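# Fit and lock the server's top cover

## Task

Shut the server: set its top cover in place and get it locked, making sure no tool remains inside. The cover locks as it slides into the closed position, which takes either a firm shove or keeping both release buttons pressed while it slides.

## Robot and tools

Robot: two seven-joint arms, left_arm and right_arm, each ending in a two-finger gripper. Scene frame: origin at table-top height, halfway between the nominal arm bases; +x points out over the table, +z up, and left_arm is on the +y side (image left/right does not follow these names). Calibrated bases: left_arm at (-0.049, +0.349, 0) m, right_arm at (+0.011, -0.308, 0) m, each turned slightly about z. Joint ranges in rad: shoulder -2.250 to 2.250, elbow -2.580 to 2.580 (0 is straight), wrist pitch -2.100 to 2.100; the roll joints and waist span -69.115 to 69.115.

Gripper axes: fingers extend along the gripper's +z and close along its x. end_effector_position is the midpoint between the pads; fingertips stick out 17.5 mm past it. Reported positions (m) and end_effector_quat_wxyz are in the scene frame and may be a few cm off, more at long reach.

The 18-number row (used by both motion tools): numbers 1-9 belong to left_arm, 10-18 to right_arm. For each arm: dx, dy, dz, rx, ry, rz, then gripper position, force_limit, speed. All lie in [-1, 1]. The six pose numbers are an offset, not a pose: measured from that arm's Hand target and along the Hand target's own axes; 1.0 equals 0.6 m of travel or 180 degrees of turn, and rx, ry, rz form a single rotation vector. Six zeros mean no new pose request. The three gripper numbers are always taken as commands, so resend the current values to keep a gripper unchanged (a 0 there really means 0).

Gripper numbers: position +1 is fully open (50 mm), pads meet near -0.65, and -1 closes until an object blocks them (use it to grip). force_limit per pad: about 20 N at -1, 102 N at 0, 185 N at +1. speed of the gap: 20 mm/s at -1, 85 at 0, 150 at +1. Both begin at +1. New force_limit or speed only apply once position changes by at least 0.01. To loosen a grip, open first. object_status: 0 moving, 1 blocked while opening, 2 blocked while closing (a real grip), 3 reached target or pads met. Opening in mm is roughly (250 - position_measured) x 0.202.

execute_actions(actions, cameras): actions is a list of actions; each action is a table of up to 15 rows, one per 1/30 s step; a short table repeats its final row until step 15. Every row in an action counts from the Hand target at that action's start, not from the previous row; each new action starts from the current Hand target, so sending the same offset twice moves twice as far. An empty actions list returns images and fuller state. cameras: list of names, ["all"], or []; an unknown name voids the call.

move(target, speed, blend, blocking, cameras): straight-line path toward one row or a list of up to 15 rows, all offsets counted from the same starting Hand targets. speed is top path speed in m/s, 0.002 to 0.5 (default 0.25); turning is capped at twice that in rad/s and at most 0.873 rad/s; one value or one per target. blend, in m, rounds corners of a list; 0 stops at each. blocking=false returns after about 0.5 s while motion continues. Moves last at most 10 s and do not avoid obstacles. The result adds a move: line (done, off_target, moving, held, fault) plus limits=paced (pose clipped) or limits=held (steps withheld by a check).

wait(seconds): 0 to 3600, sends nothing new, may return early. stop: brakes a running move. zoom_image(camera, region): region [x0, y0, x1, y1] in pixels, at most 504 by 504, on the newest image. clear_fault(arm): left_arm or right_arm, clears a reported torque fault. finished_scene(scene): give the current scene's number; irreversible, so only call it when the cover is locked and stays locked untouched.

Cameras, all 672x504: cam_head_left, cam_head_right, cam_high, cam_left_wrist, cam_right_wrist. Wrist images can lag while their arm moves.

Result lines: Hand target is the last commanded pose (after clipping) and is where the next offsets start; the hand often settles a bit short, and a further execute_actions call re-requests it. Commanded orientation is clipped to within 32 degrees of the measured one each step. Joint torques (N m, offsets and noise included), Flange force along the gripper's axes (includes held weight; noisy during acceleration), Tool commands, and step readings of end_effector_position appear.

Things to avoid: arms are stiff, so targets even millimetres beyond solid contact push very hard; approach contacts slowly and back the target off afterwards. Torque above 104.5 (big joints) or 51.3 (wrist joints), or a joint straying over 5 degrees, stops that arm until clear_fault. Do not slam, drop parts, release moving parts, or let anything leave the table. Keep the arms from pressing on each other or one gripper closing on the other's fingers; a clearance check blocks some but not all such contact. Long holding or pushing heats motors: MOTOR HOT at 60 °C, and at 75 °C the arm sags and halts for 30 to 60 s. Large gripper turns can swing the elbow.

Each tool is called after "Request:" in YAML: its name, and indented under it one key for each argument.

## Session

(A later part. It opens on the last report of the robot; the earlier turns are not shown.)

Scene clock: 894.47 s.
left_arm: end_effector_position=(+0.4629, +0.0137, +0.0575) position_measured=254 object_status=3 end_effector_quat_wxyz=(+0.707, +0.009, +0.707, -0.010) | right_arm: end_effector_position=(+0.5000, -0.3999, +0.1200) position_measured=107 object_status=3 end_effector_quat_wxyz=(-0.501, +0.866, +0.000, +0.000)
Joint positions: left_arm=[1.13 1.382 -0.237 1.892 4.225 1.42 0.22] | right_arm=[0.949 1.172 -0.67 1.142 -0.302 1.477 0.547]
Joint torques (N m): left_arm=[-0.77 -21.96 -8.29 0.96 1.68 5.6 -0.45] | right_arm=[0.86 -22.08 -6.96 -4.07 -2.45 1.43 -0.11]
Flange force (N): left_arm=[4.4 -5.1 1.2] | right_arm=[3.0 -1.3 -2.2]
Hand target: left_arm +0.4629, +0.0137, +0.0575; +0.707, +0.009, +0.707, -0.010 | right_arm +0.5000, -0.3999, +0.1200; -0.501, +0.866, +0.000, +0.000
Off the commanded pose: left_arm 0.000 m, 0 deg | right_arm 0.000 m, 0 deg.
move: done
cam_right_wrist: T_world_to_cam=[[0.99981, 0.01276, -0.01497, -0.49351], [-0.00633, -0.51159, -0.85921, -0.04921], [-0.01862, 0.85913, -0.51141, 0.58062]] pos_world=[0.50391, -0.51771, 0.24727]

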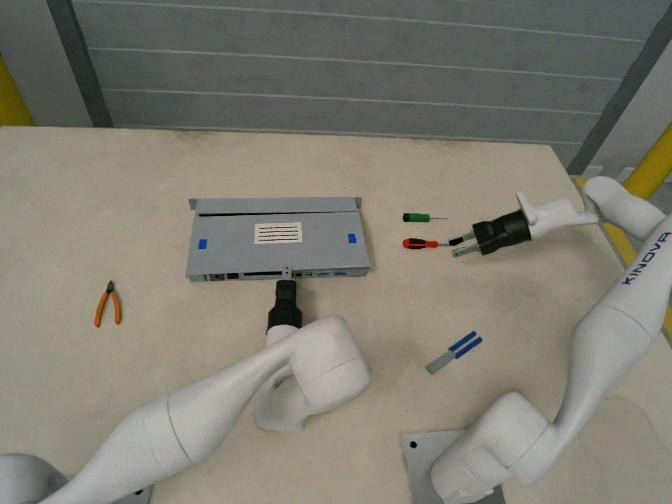

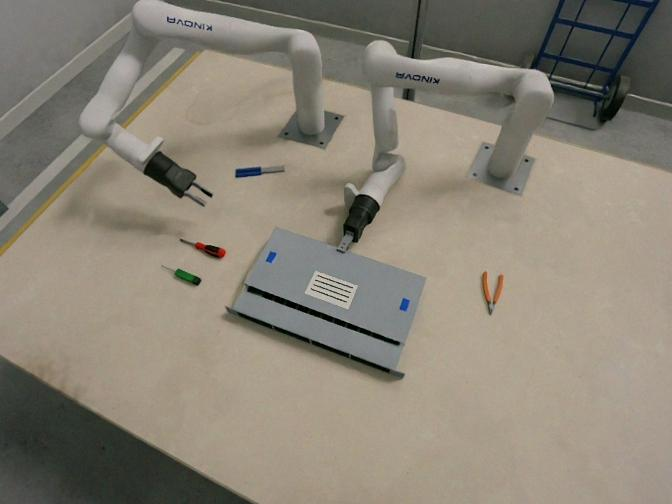

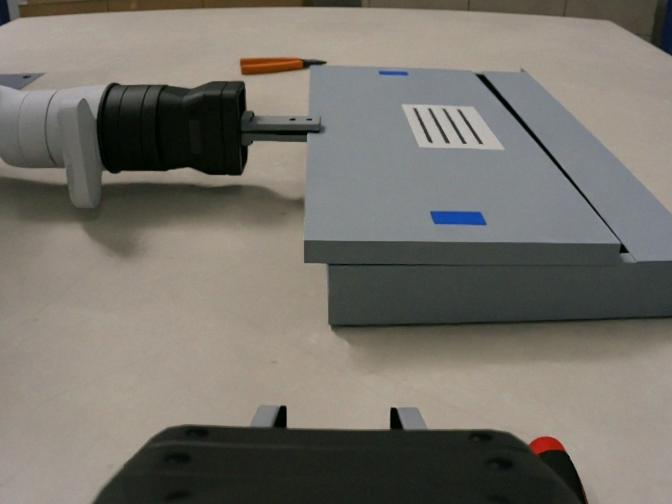

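Request:
move:
  target: [0.0047, 0, 0.002, 0.0028, 0, 0, -0.97, 0.8, -1, 0, 0, 0, 0, 0, 0, 0.3, -0.7, -0.8]
  speed: 0.04

Request:
move:
  target: [0, 0, 0.0025, 0, 0, 0, -0.97, 0.8, -1, 0, 0, 0, 0, 0, 0, 0.3, -0.7, -0.8]
  speed: 0.04

Request:
move:
  target: [0, 0, 0.0025, 0, 0, 0, -0.97, 0.8, -1, 0, 0, 0, 0, 0, 0, 0.3, -0.7, -0.8]
  speed: 0.04
  cameras: ["cam_head_left", "cam_right_wrist"]

Request:
zoom_image:
  camera: "cam_right_wrist"
  region: [280, 200, 420, 290]

Request:
zoom_image:
  camera: "cam_head_left"
  region: [175, 190, 385, 290]

Scene clock: 901.83 s.
left_arm: end_effector_position=(+0.4641, +0.0136, +0.0546) position_measured=254 object_status=3 end_effector_quat_wxyz=(+0.707, +0.012, +0.707, -0.013) | right_arm: end_effector_position=(+0.5000, -0.3999, +0.1200) position_measured=107 object_status=3 end_effector_quat_wxyz=(-0.501, +0.866, +0.000, +0.000)
Joint positions: left_arm=[1.127 1.39 -0.241 1.892 4.213 1.423 0.231] | right_arm=[0.949 1.172 -0.67 1.142 -0.302 1.477 0.547]
Joint torques (N m): left_arm=[-6.68 -19.86 -10.28 2.74 3.79 4.06 -0.09] | right_arm=[0.86 -22.06 -6.85 -4.03 -2.49 1.37 -0.07]
Flange force (N): left_arm=[1.8 -13.0 -5.3] | right_arm=[3.3 -1.3 -2.5]
Hand target: left_arm +0.4641, +0.0137, +0.0547; +0.707, +0.012, +0.707, -0.013 | right_arm +0.5000, -0.3999, +0.1200; -0.501, +0.866, +0.000, +0.000
Off the commanded pose: left_arm 0.000 m, 0 deg | right_arm 0.000 m, 0 deg.
move: done

Scene clock: 902.33 s.
left_arm: end_effector_position=(+0.4655, +0.0136, +0.0546) position_measured=254 object_status=3 end_effector_quat_wxyz=(+0.707, +0.012, +0.707, -0.013) | right_arm: end_effector_position=(+0.5000, -0.3999, +0.1200) position_measured=107 object_status=3 end_effector_quat_wxyz=(-0.501, +0.866, +0.000, +0.000)
Joint positions: left_arm=[1.125 1.39 -0.243 1.89 4.21 1.421 0.23] | right_arm=[0.949 1.172 -0.67 1.142 -0.302 1.477 0.547]
Joint torques (N m): left_arm=[-15.9 -22.17 -17.83 -1.22 4.03 3.89 -0.01] | right_arm=[0.83 -22.11 -7.01 -4.05 -2.5 1.42 -0.08]
Flange force (N): left_arm=[1.3 -13.9 -33.4] | right_arm=[3.2 -1.1 -2.3]
Hand target: left_arm +0.4656, +0.0136, +0.0547; +0.707, +0.012, +0.707, -0.013 | right_arm +0.5000, -0.3999, +0.1200; -0.501, +0.866, +0.000, +0.000
Off the commanded pose: left_arm 0.000 m, 0 deg | right_arm 0.000 m, 0 deg.
move: done

Scene clock: 902.83 s.
left_arm: end_effector_position=(+0.4672, +0.0137, +0.0546) position_measured=254 object_status=3 end_effector_quat_wxyz=(+0.707, +0.012, +0.707, -0.013) | right_arm: end_effector_position=(+0.5000, -0.3999, +0.1200) position_measured=107 object_status=3 end_effector_quat_wxyz=(-0.501, +0.866, +0.000, +0.000)
Joint positions: left_arm=[1.122 1.39 -0.244 1.887 4.207 1.419 0.229] | right_arm=[0.949 1.172 -0.67 1.142 -0.302 1.477 0.547]
Joint torques (N m): left_arm=[-15.21 -23.03 -17.88 -2.52 3.28 4.06 0.09] | right_arm=[0.83 -22.09 -6.87 -4.01 -2.47 1.43 -0.05]
Flange force (N): left_arm=[1.3 -11.4 -35.3] | right_arm=[3.3 -1.2 -2.4]
Hand target: left_arm +0.4671, +0.0136, +0.0547; +0.707, +0.012, +0.707, -0.013 | right_arm +0.5000, -0.3999, +0.1200; -0.501, +0.866, +0.000, +0.000
Off the commanded pose: left_arm 0.000 m, 0 deg | right_arm 0.000 m, 0 deg.
move: done
cam_right_wrist: T_world_to_cam=[[0.99981, 0.01276, -0.01497, -0.49351], [-0.00633, -0.51159, -0.85921, -0.04921], [-0.01862, 0.85913, -0.51141, 0.58062]] pos_world=[0.50391, -0.51771, 0.24727]

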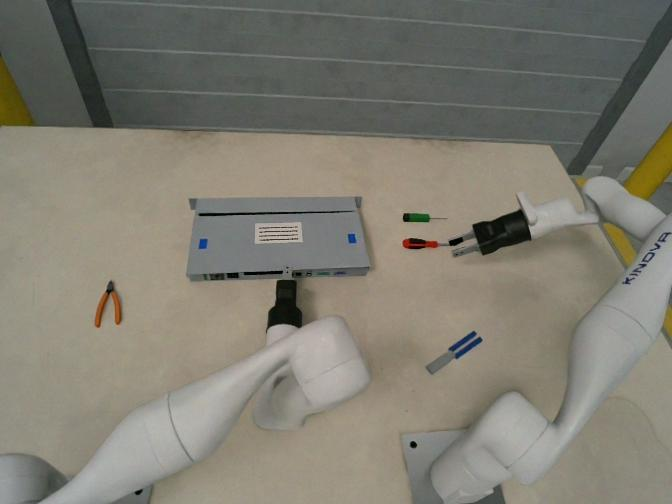

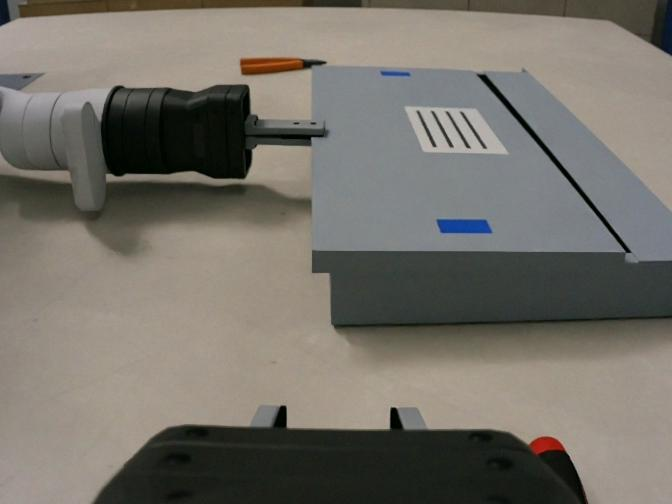

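Scaled by 3.600.

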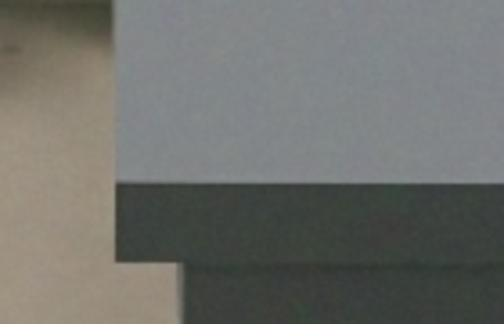

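Scaled by 2.400 from the camera's image (finer frame: 960x720).

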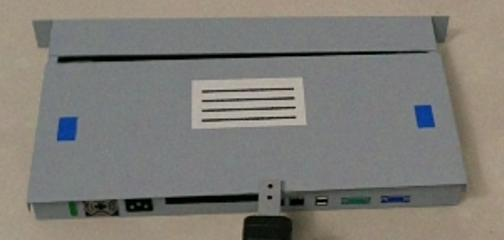

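Request:
move:
  target: [0.005, 0, -0.001, 0, 0, 0, -0.97, 0.8, -1, 0, 0, 0, 0, 0, 0, 0.3, -0.7, -0.8]
  speed: 0.04
  cameras: ["cam_head_left", "cam_head_right", "cam_right_wrist"]

Request:
zoom_image:
  camera: "cam_right_wrist"
  region: [280, 200, 420, 290]

Request:
zoom_image:
  camera: "cam_right_wrist"
  region: [510, 210, 650, 290]

Request:
zoom_image:
  camera: "cam_head_left"
  region: [175, 190, 285, 290]

Scene clock: 909.20 s.
left_arm: end_effector_position=(+0.4665, +0.0135, +0.0517) position_measured=254 object_status=3 end_effector_quat_wxyz=(+0.707, +0.012, +0.707, -0.013) | right_arm: end_effector_position=(+0.5000, -0.3999, +0.1200) position_measured=107 object_status=3 end_effector_quat_wxyz=(-0.501, +0.866, +0.000, +0.000)
Joint positions: left_arm=[1.123 1.398 -0.242 1.883 4.21 1.421 0.231] | right_arm=[0.949 1.172 -0.67 1.142 -0.302 1.477 0.547]
Joint torques (N m): left_arm=[-9.28 -18.01 -10.07 1.97 3.35 1.97 0.08] | right_arm=[0.83 -22.08 -6.92 -4.04 -2.44 1.43 -0.09]
Flange force (N): left_arm=[-3.7 -12.7 -13.5] | right_arm=[3.1 -1.3 -2.3]
Hand target: left_arm +0.4665, +0.0136, +0.0517; +0.707, +0.012, +0.707, -0.013 | right_arm +0.5000, -0.3999, +0.1200; -0.501, +0.866, +0.000, +0.000
Off the commanded pose: left_arm 0.000 m, 0 deg | right_arm 0.000 m, 0 deg.
move: done
cam_right_wrist: T_world_to_cam=[[0.99981, 0.01276, -0.01497, -0.49351], [-0.00633, -0.51159, -0.85921, -0.04921], [-0.01862, 0.85913, -0.51141, 0.58062]] pos_world=[0.50391, -0.51771, 0.24727]

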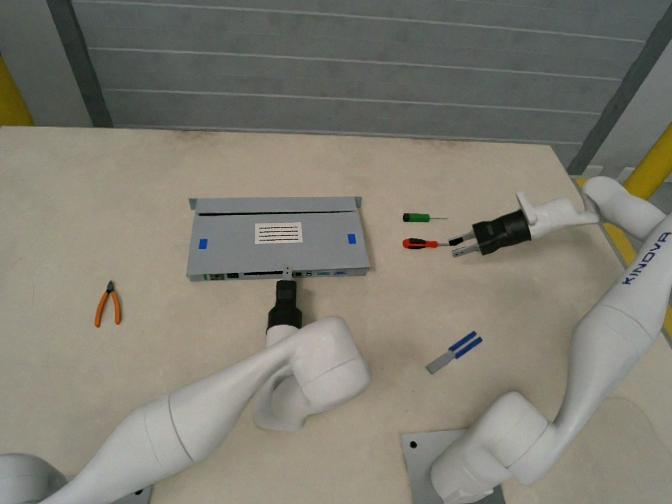

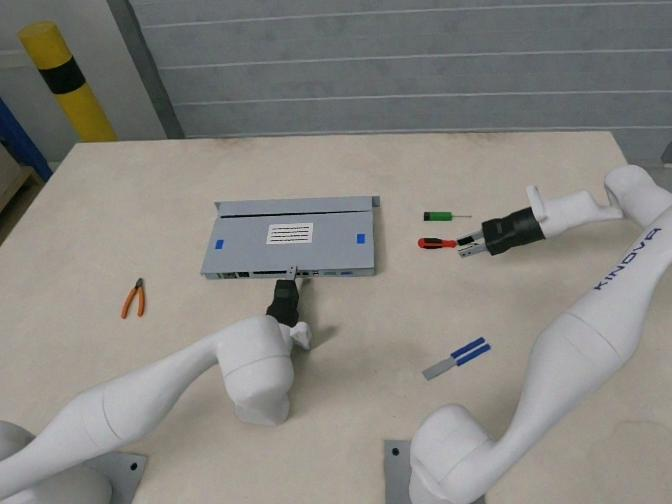

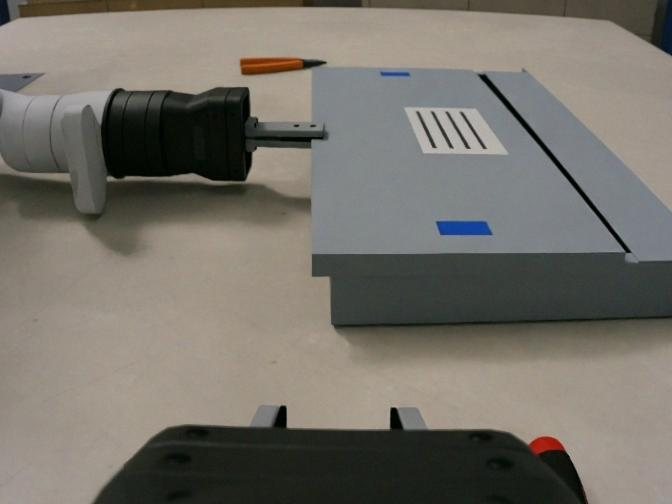

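Scaled by 3.600.

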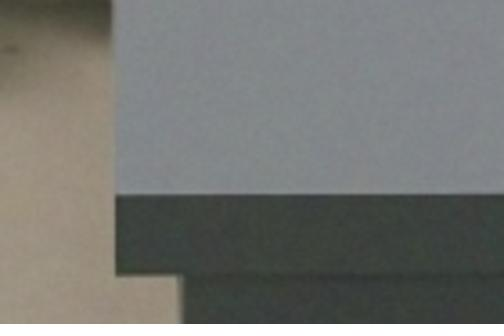

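Scaled by 3.600.

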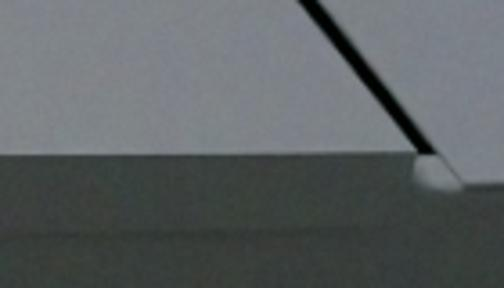

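Scaled by 4.582 from the camera's image (finer frame: 960x720).

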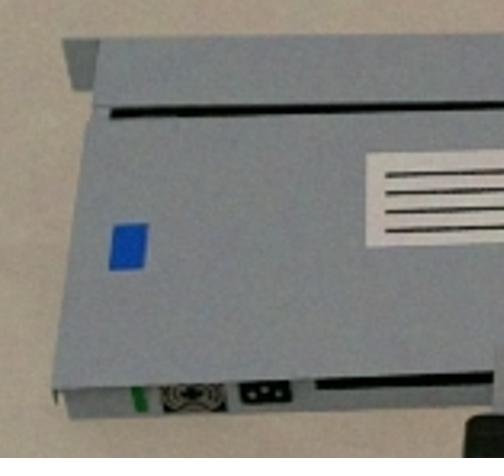

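Request:
move:
  target: [0.005, 0, -0.0005, 0, 0.0111, 0, -0.97, 0.8, -1, 0, 0, 0, 0, 0, 0, 0.3, -0.7, -0.8]
  speed: 0.04

Request:
move:
  target: [0.0033, 0, 0, 0, 0.0083, 0, -0.97, 0.8, -1, 0, 0, 0, 0, 0, 0, 0.3, -0.7, -0.8]
  speed: 0.04
  cameras: ["cam_head_left", "cam_high", "cam_right_wrist"]

Request:
zoom_image:
  camera: "cam_right_wrist"
  region: [280, 200, 420, 290]

Request:
zoom_image:
  camera: "cam_right_wrist"
  region: [510, 210, 650, 290]

Request:
zoom_image:
  camera: "cam_head_left"
  region: [175, 190, 285, 290]

Request:
zoom_image:
  camera: "cam_high"
  region: [220, 220, 440, 390]

Scene clock: 918.37 s.
left_arm: end_effector_position=(+0.4662, +0.0136, +0.0486) position_measured=254 object_status=3 end_effector_quat_wxyz=(+0.695, +0.013, +0.719, -0.013) | right_arm: end_effector_position=(+0.5000, -0.3999, +0.1200) position_measured=107 object_status=3 end_effector_quat_wxyz=(-0.501, +0.866, +0.000, +0.000)
Joint positions: left_arm=[1.117 1.375 -0.235 1.899 4.194 1.393 0.223] | right_arm=[0.949 1.172 -0.67 1.142 -0.302 1.477 0.547]
Joint torques (N m): left_arm=[-7.75 -16.99 -7.94 3.37 3.6 1.45 0.25] | right_arm=[0.83 -22.09 -6.94 -3.98 -2.48 1.4 -0.09]
Flange force (N): left_arm=[-3.8 -13.6 -6.9] | right_arm=[3.4 -1.1 -2.5]
Hand target: left_arm +0.4662, +0.0136, +0.0487; +0.695, +0.013, +0.719, -0.013 | right_arm +0.5000, -0.3999, +0.1200; -0.501, +0.866, +0.000, +0.000
Off the commanded pose: left_arm 0.000 m, 0 deg | right_arm 0.000 m, 0 deg.
move: done

Scene clock: 918.97 s.
left_arm: end_effector_position=(+0.4661, +0.0135, +0.0468) position_measured=254 object_status=3 end_effector_quat_wxyz=(+0.685, +0.013, +0.728, -0.013) | right_arm: end_effector_position=(+0.5000, -0.3999, +0.1200) position_measured=107 object_status=3 end_effector_quat_wxyz=(-0.501, +0.866, +0.000, +0.000)
Joint positions: left_arm=[1.111 1.357 -0.23 1.91 4.182 1.372 0.217] | right_arm=[0.949 1.172 -0.67 1.142 -0.302 1.477 0.547]
Joint torques (N m): left_arm=[-11.89 -6.22 -2.54 -0.64 -1.08 -7.69 0.31] | right_arm=[0.81 -22.12 -6.93 -4.06 -2.49 1.42 -0.09]
Flange force (N): left_arm=[-31.7 -4.5 -35.7] | right_arm=[3.1 -1.2 -2.3]
Hand target: left_arm +0.4661, +0.0136, +0.0467; +0.685, +0.013, +0.728, -0.013 | right_arm +0.5000, -0.3999, +0.1200; -0.501, +0.866, +0.000, +0.000
Off the commanded pose: left_arm 0.000 m, 0 deg | right_arm 0.000 m, 0 deg.
move: done
cam_right_wrist: T_world_to_cam=[[0.99981, 0.01276, -0.01497, -0.49351], [-0.00633, -0.51159, -0.85921, -0.04921], [-0.01862, 0.85913, -0.51141, 0.58062]] pos_world=[0.50391, -0.51771, 0.24727]

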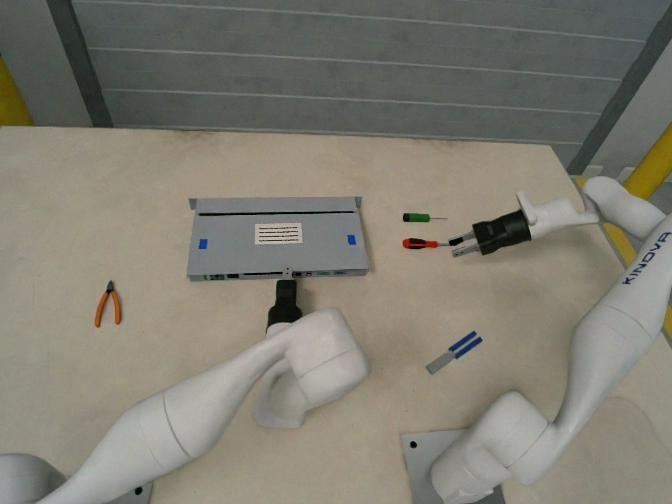

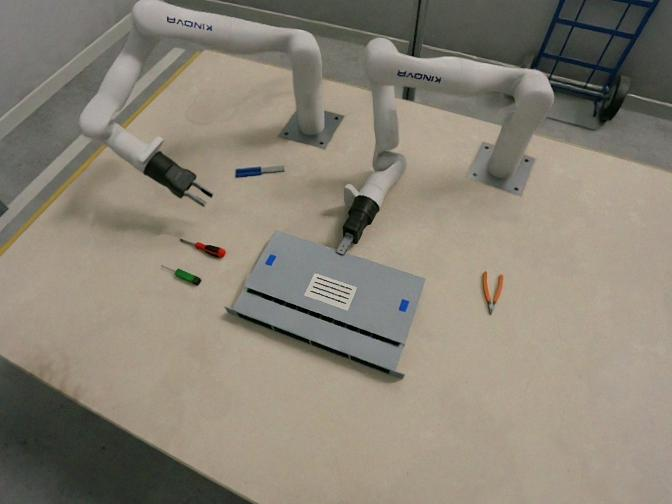

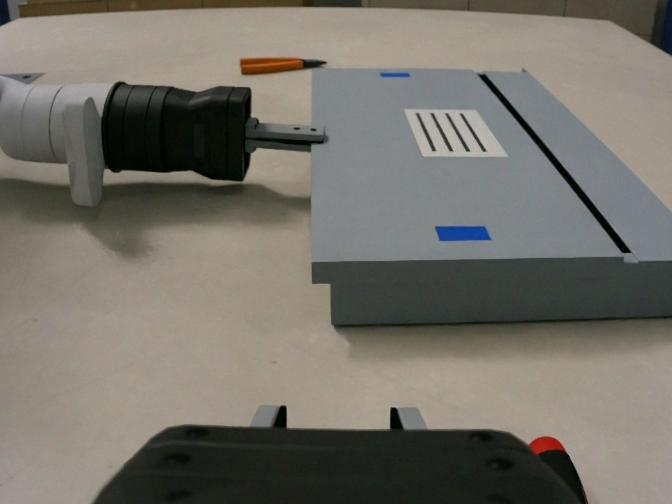

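Scaled by 3.600.

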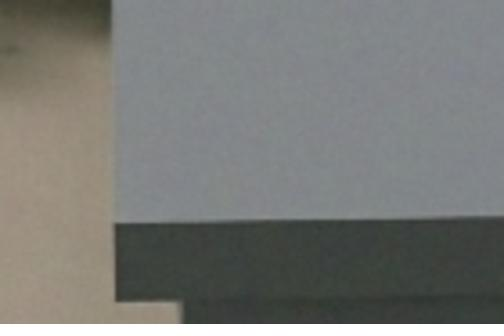

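Scaled by 3.600.

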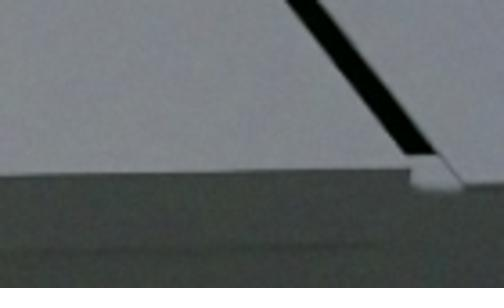

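Scaled by 4.582 from the camera's image (finer frame: 960x720).

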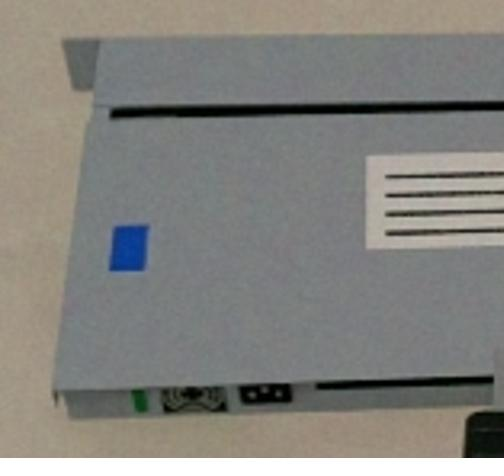

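Scaled by 2.291 from the camera's image (finer frame: 960x720).

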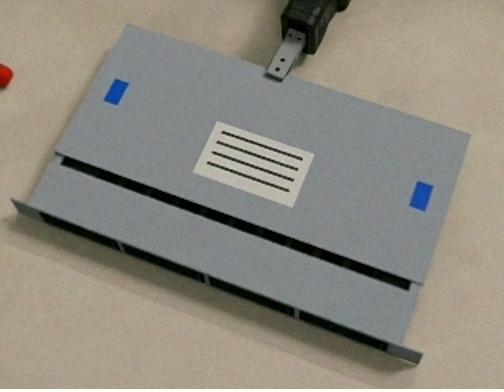

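Request:
zoom_image:
  camera: "cam_head_left"
  region: [285, 190, 395, 290]

Request:
zoom_image:
  camera: "cam_high"
  region: [370, 280, 440, 380]

Request:
zoom_image:
  camera: "cam_high"
  region: [220, 220, 290, 320]

Scaled by 4.582 from the camera's image (finer frame: 960x720).

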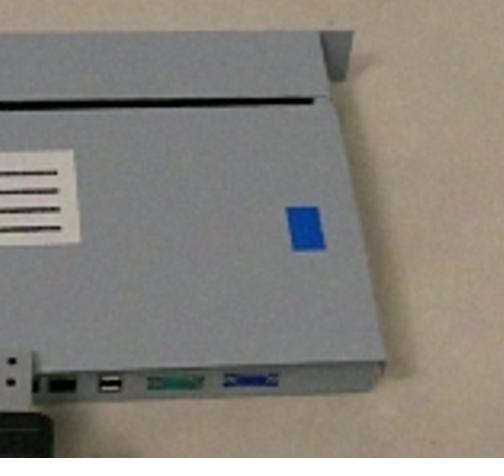

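Scaled by 5.040 from the camera's image (finer frame: 960x720).

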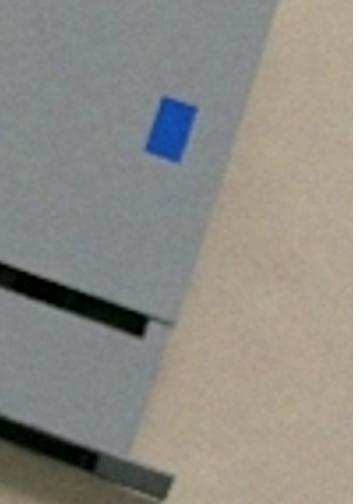

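Scaled by 5.040 from the camera's image (finer frame: 960x720).

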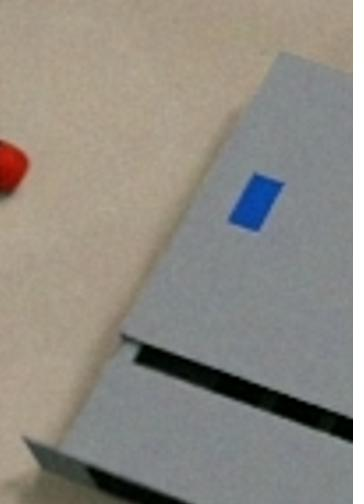

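Request:
move:
  target: [0, 0, 0.004, 0.0038, 0, -0.0026, -0.97, 0.8, -1, 0, 0, 0, 0, 0, 0, 0.3, -0.7, -0.8]
  speed: 0.03
  cameras: ["cam_head_left", "cam_right_wrist"]

Request:
zoom_image:
  camera: "cam_right_wrist"
  region: [280, 200, 420, 290]

Request:
zoom_image:
  camera: "cam_head_left"
  region: [175, 190, 285, 290]

Request:
zoom_image:
  camera: "cam_head_left"
  region: [285, 190, 395, 290]

Scene clock: 938.83 s.
left_arm: end_effector_position=(+0.4686, +0.0135, +0.0466) position_measured=254 object_status=3 end_effector_quat_wxyz=(+0.685, +0.014, +0.728, -0.020) | right_arm: end_effector_position=(+0.5000, -0.3999, +0.1200) position_measured=107 object_status=3 end_effector_quat_wxyz=(-0.501, +0.866, +0.000, +0.000)
Joint positions: left_arm=[1.104 1.359 -0.236 1.916 4.16 1.375 0.238] | right_arm=[0.949 1.172 -0.67 1.142 -0.302 1.477 0.547]
Joint torques (N m): left_arm=[-22.93 -4 -8.08 -9.47 -4.24 -11.97 0.6] | right_arm=[0.85 -22.08 -6.92 -4.02 -2.49 1.41 -0.08]
Flange force (N): left_arm=[-46.2 2.1 -84.6] | right_arm=[3.3 -1.2 -2.4]
Hand target: left_arm +0.4685, +0.0135, +0.0465; +0.685, +0.014, +0.728, -0.020 | right_arm +0.5000, -0.3999, +0.1200; -0.501, +0.866, +0.000, +0.000
Off the commanded pose: left_arm 0.000 m, 0 deg | right_arm 0.000 m, 0 deg.
move: done
cam_right_wrist: T_world_to_cam=[[0.99981, 0.01276, -0.01497, -0.49351], [-0.00633, -0.51159, -0.85921, -0.04921], [-0.01862, 0.85913, -0.51141, 0.58062]] pos_world=[0.50391, -0.51771, 0.24727]

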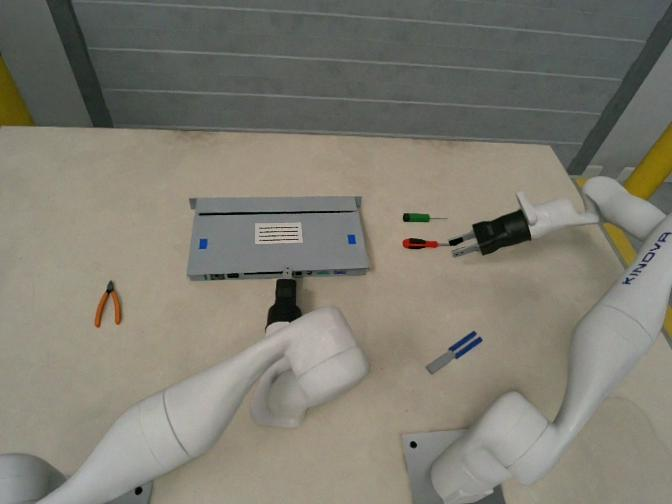

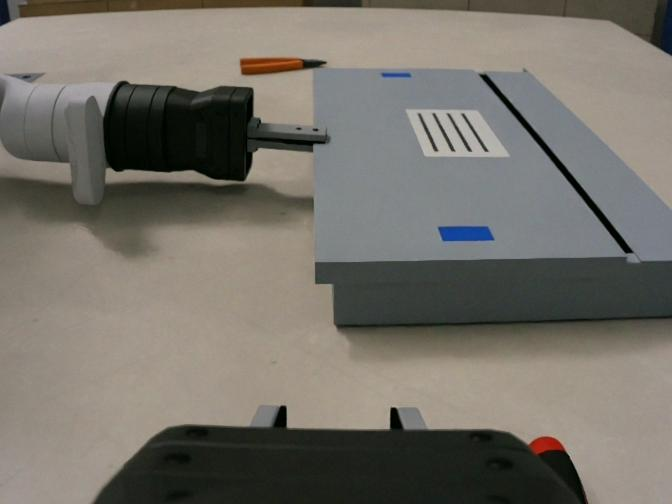

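Scaled by 3.600.

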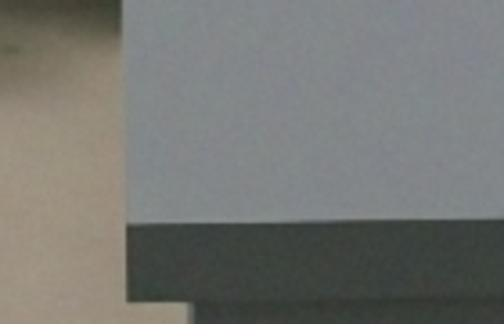

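Scaled by 4.582 from the camera's image (finer frame: 960x720).

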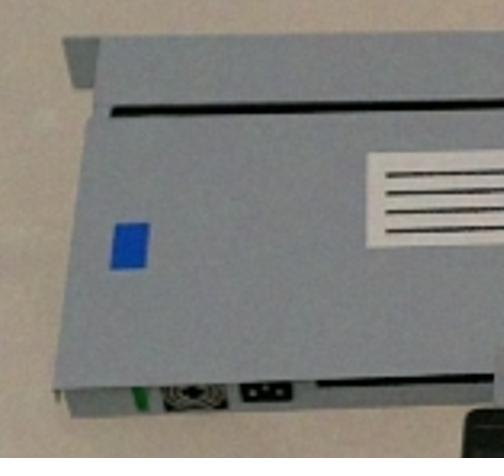

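Scaled by 4.582 from the camera's image (finer frame: 960x720).

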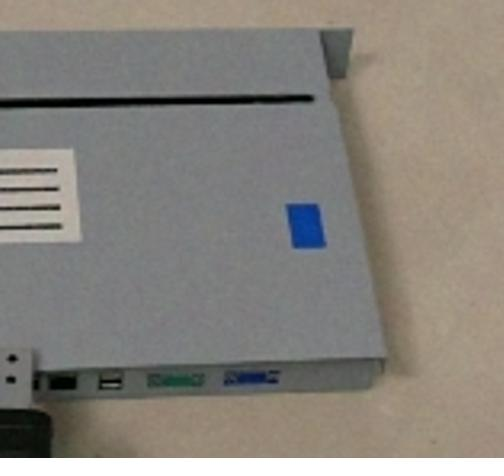

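Request:
move:
  target: [-0.0162, 0, -0.0077, 0, 0, 0.0028, -0.97, 0.8, -1, 0, 0, 0, 0, 0, 0, 0.3, -0.7, -0.8]
  speed: 0.04
  cameras: ["cam_head_left", "cam_right_wrist", "cam_high"]

Request:
zoom_image:
  camera: "cam_right_wrist"
  region: [280, 200, 420, 290]

Request:
zoom_image:
  camera: "cam_head_left"
  region: [175, 190, 285, 290]

Request:
zoom_image:
  camera: "cam_head_left"
  region: [285, 190, 395, 290]

Request:
zoom_image:
  camera: "cam_high"
  region: [220, 220, 440, 390]

Scene clock: 947.57 s.
left_arm: end_effector_position=(+0.4645, +0.0138, +0.0565) position_measured=254 object_status=3 end_effector_quat_wxyz=(+0.685, +0.017, +0.728, -0.017) | right_arm: end_effector_position=(+0.5000, -0.3999, +0.1200) position_measured=107 object_status=3 end_effector_quat_wxyz=(-0.501, +0.866, +0.000, +0.000)
Joint positions: left_arm=[1.113 1.335 -0.236 1.94 4.164 1.374 0.227] | right_arm=[0.949 1.172 -0.67 1.142 -0.302 1.477 0.547]
Joint torques (N m): left_arm=[-4.98 -20.84 -9.17 6.97 6.85 5.54 0.46] | right_arm=[0.76 -22.11 -6.89 -4 -2.47 1.41 -0.08]
Flange force (N): left_arm=[8.3 -20.0 14.1] | right_arm=[3.2 -1.1 -2.5]
Hand target: left_arm +0.4645, +0.0138, +0.0565; +0.685, +0.017, +0.728, -0.017 | right_arm +0.5000, -0.3999, +0.1200; -0.501, +0.866, +0.000, +0.000
Off the commanded pose: left_arm 0.000 m, 0 deg | right_arm 0.000 m, 0 deg.
move: done
cam_right_wrist: T_world_to_cam=[[0.99981, 0.01276, -0.01497, -0.49351], [-0.00633, -0.51159, -0.85921, -0.04921], [-0.01862, 0.85913, -0.51141, 0.58062]] pos_world=[0.50391, -0.51771, 0.24727]
Images, in order (width x height): cam_head_left 672x504, cam_high 672x504, cam_right_wrist 672x504.

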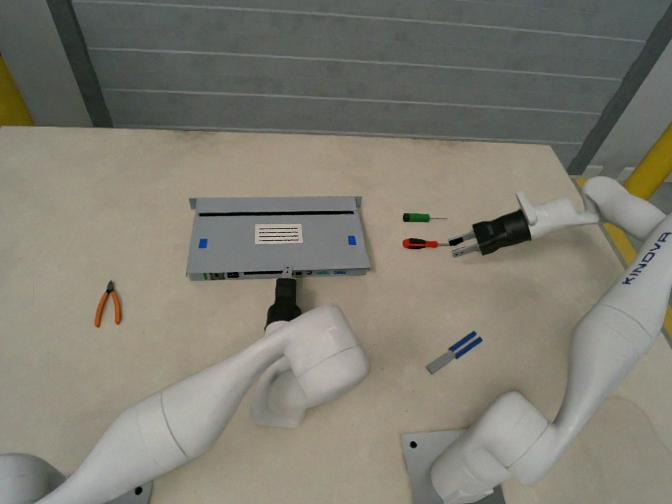

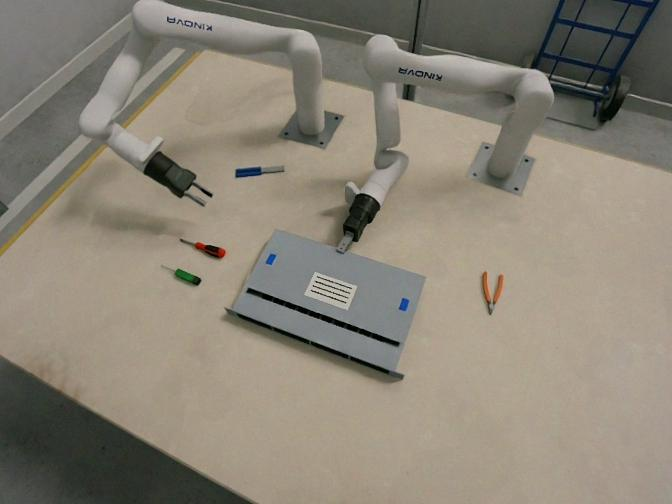

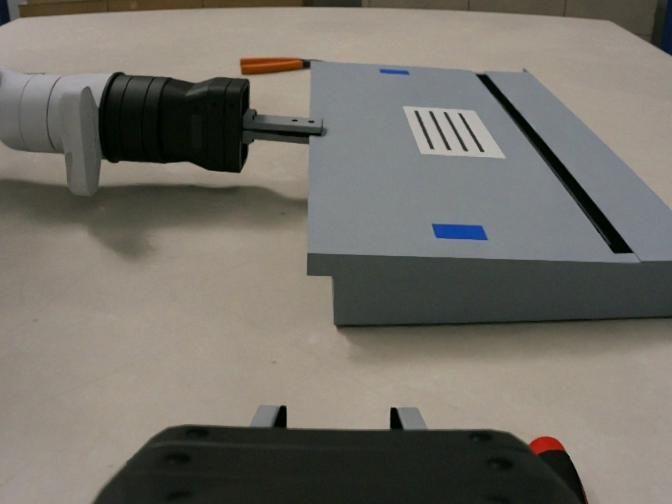

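Scaled by 3.600.

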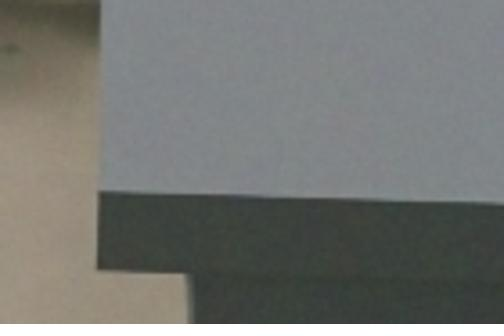

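Scaled by 4.582 from the camera's image (finer frame: 960x720).

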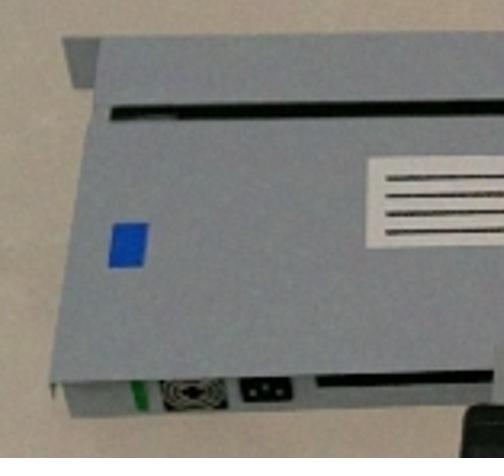

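Scaled by 4.582 from the camera's image (finer frame: 960x720).

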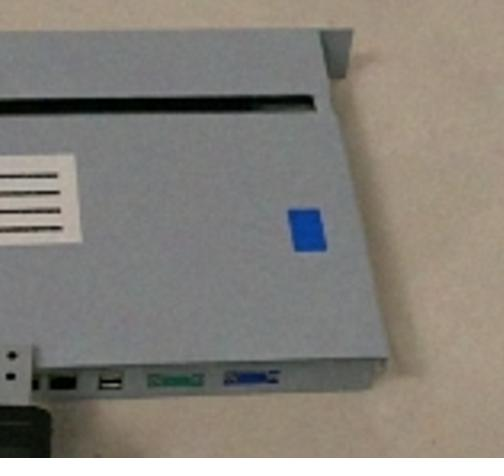

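Scaled by 2.291 from the camera's image (finer frame: 960x720).

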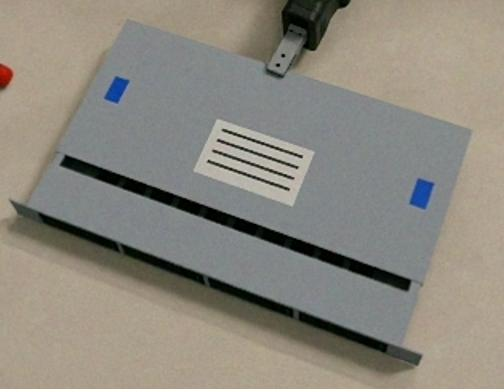

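Request:
move:
  target:
    - [0.0039, 0, 0.0044, 0, 0, 0, -0.97, 0.8, -1, 0, 0, 0, 0, 0, 0, 0.3, -0.7, -0.8]
    - [0.0146, 0, 0.007, 0, 0, 0, -0.97, 0.8, -1, 0, 0, 0, 0, 0, 0, 0.3, -0.7, -0.8]
  speed: 0.03
  cameras: ["cam_head_left", "cam_right_wrist", "cam_high"]

Request:
zoom_image:
  camera: "cam_right_wrist"
  region: [280, 200, 420, 290]

Request:
zoom_image:
  camera: "cam_head_left"
  region: [175, 190, 285, 290]

Request:
zoom_image:
  camera: "cam_high"
  region: [370, 280, 440, 380]

Request:
zoom_image:
  camera: "cam_high"
  region: [220, 220, 290, 320]

Scene clock: 999.50 s.
left_arm: end_effector_position=(+0.4683, +0.0137, +0.0474) position_measured=254 object_status=3 end_effector_quat_wxyz=(+0.685, +0.017, +0.728, -0.017) | right_arm: end_effector_position=(+0.5000, -0.3999, +0.1200) position_measured=107 object_status=3 end_effector_quat_wxyz=(-0.501, +0.866, +0.000, +0.000)
Joint positions: left_arm=[1.106 1.357 -0.237 1.918 4.161 1.374 0.23] | right_arm=[0.949 1.172 -0.67 1.142 -0.302 1.477 0.547]
Joint torques (N m): left_arm=[-7.02 -18.42 -8.3 2.23 3.41 2.15 0.47] | right_arm=[0.81 -22.03 -6.89 -4.07 -2.48 1.39 -0.09]
Flange force (N): left_arm=[-2.1 -11.8 -6.9] | right_arm=[2.9 -1.4 -2.3]
Hand target: left_arm +0.4682, +0.0136, +0.0475; +0.685, +0.017, +0.728, -0.017 | right_arm +0.5000, -0.3999, +0.1200; -0.501, +0.866, +0.000, +0.000
Off the commanded pose: left_arm 0.000 m, 0 deg | right_arm 0.000 m, 0 deg.
move: done
cam_right_wrist: T_world_to_cam=[[0.99981, 0.01276, -0.01497, -0.49351], [-0.00633, -0.51159, -0.85921, -0.04921], [-0.01862, 0.85913, -0.51141, 0.58062]] pos_world=[0.50391, -0.51771, 0.24727]
Images, in order (width x height): cam_head_left 672x504, cam_high 672x504, cam_right_wrist 672x504.

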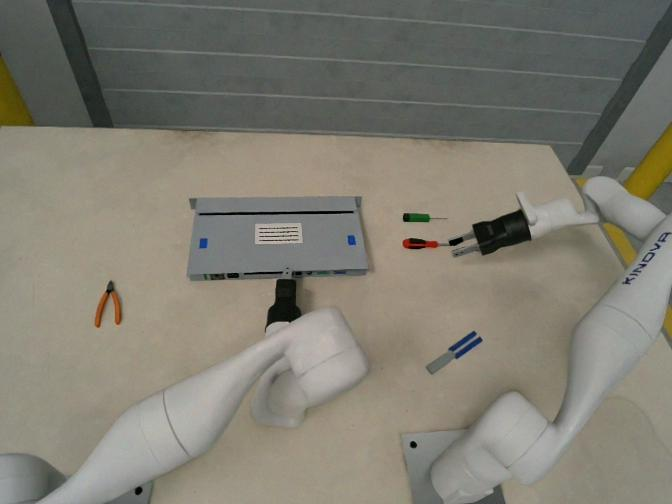

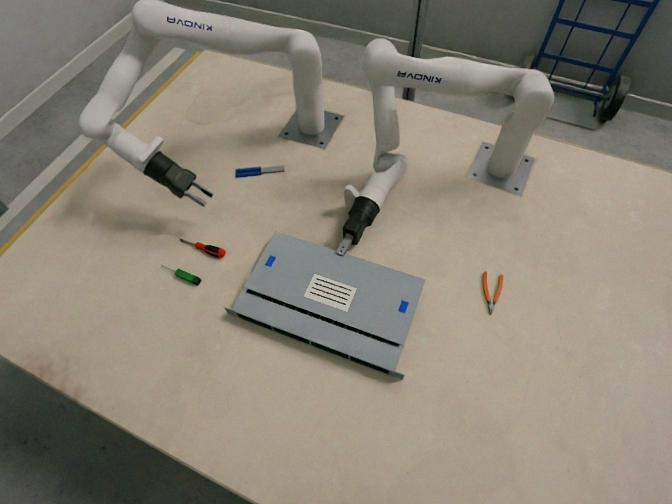

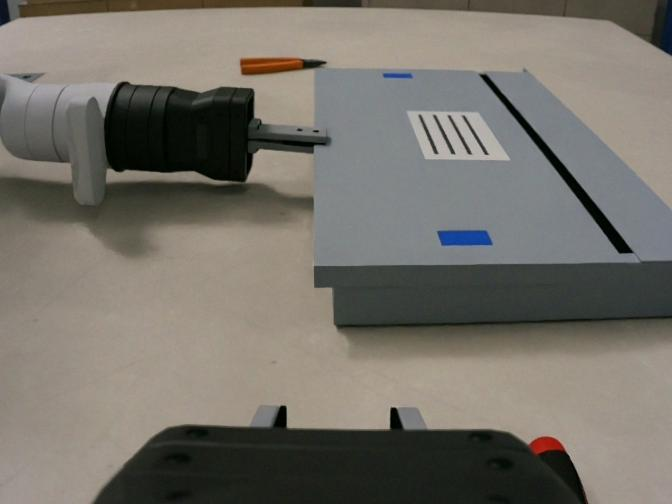

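Scaled by 3.600.

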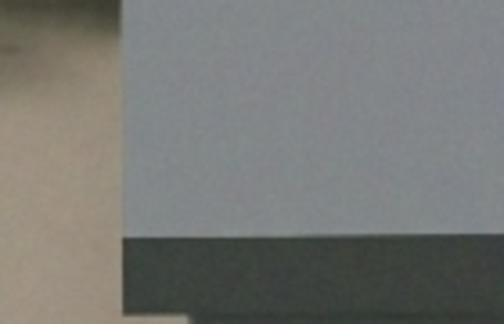

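Scaled by 4.582 from the camera's image (finer frame: 960x720).

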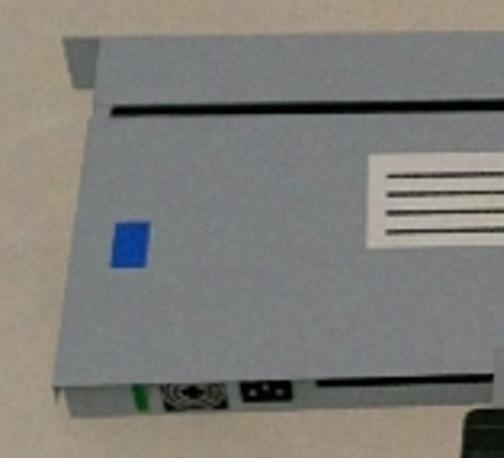

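Scaled by 5.040 from the camera's image (finer frame: 960x720).

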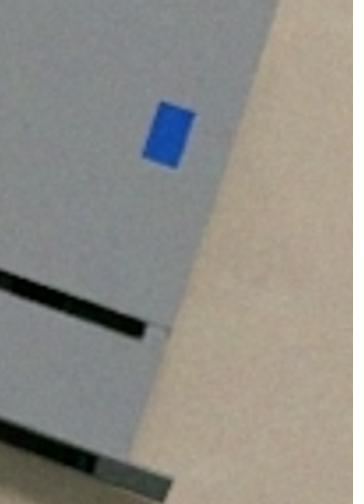

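Scaled by 5.040 from the camera's image (finer frame: 960x720).

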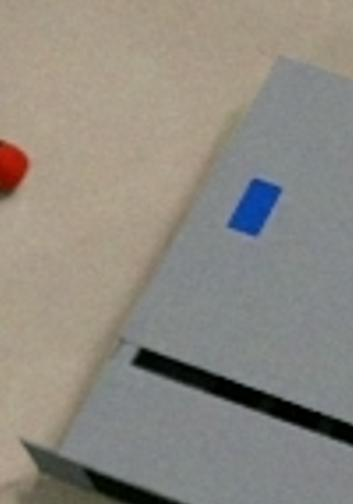

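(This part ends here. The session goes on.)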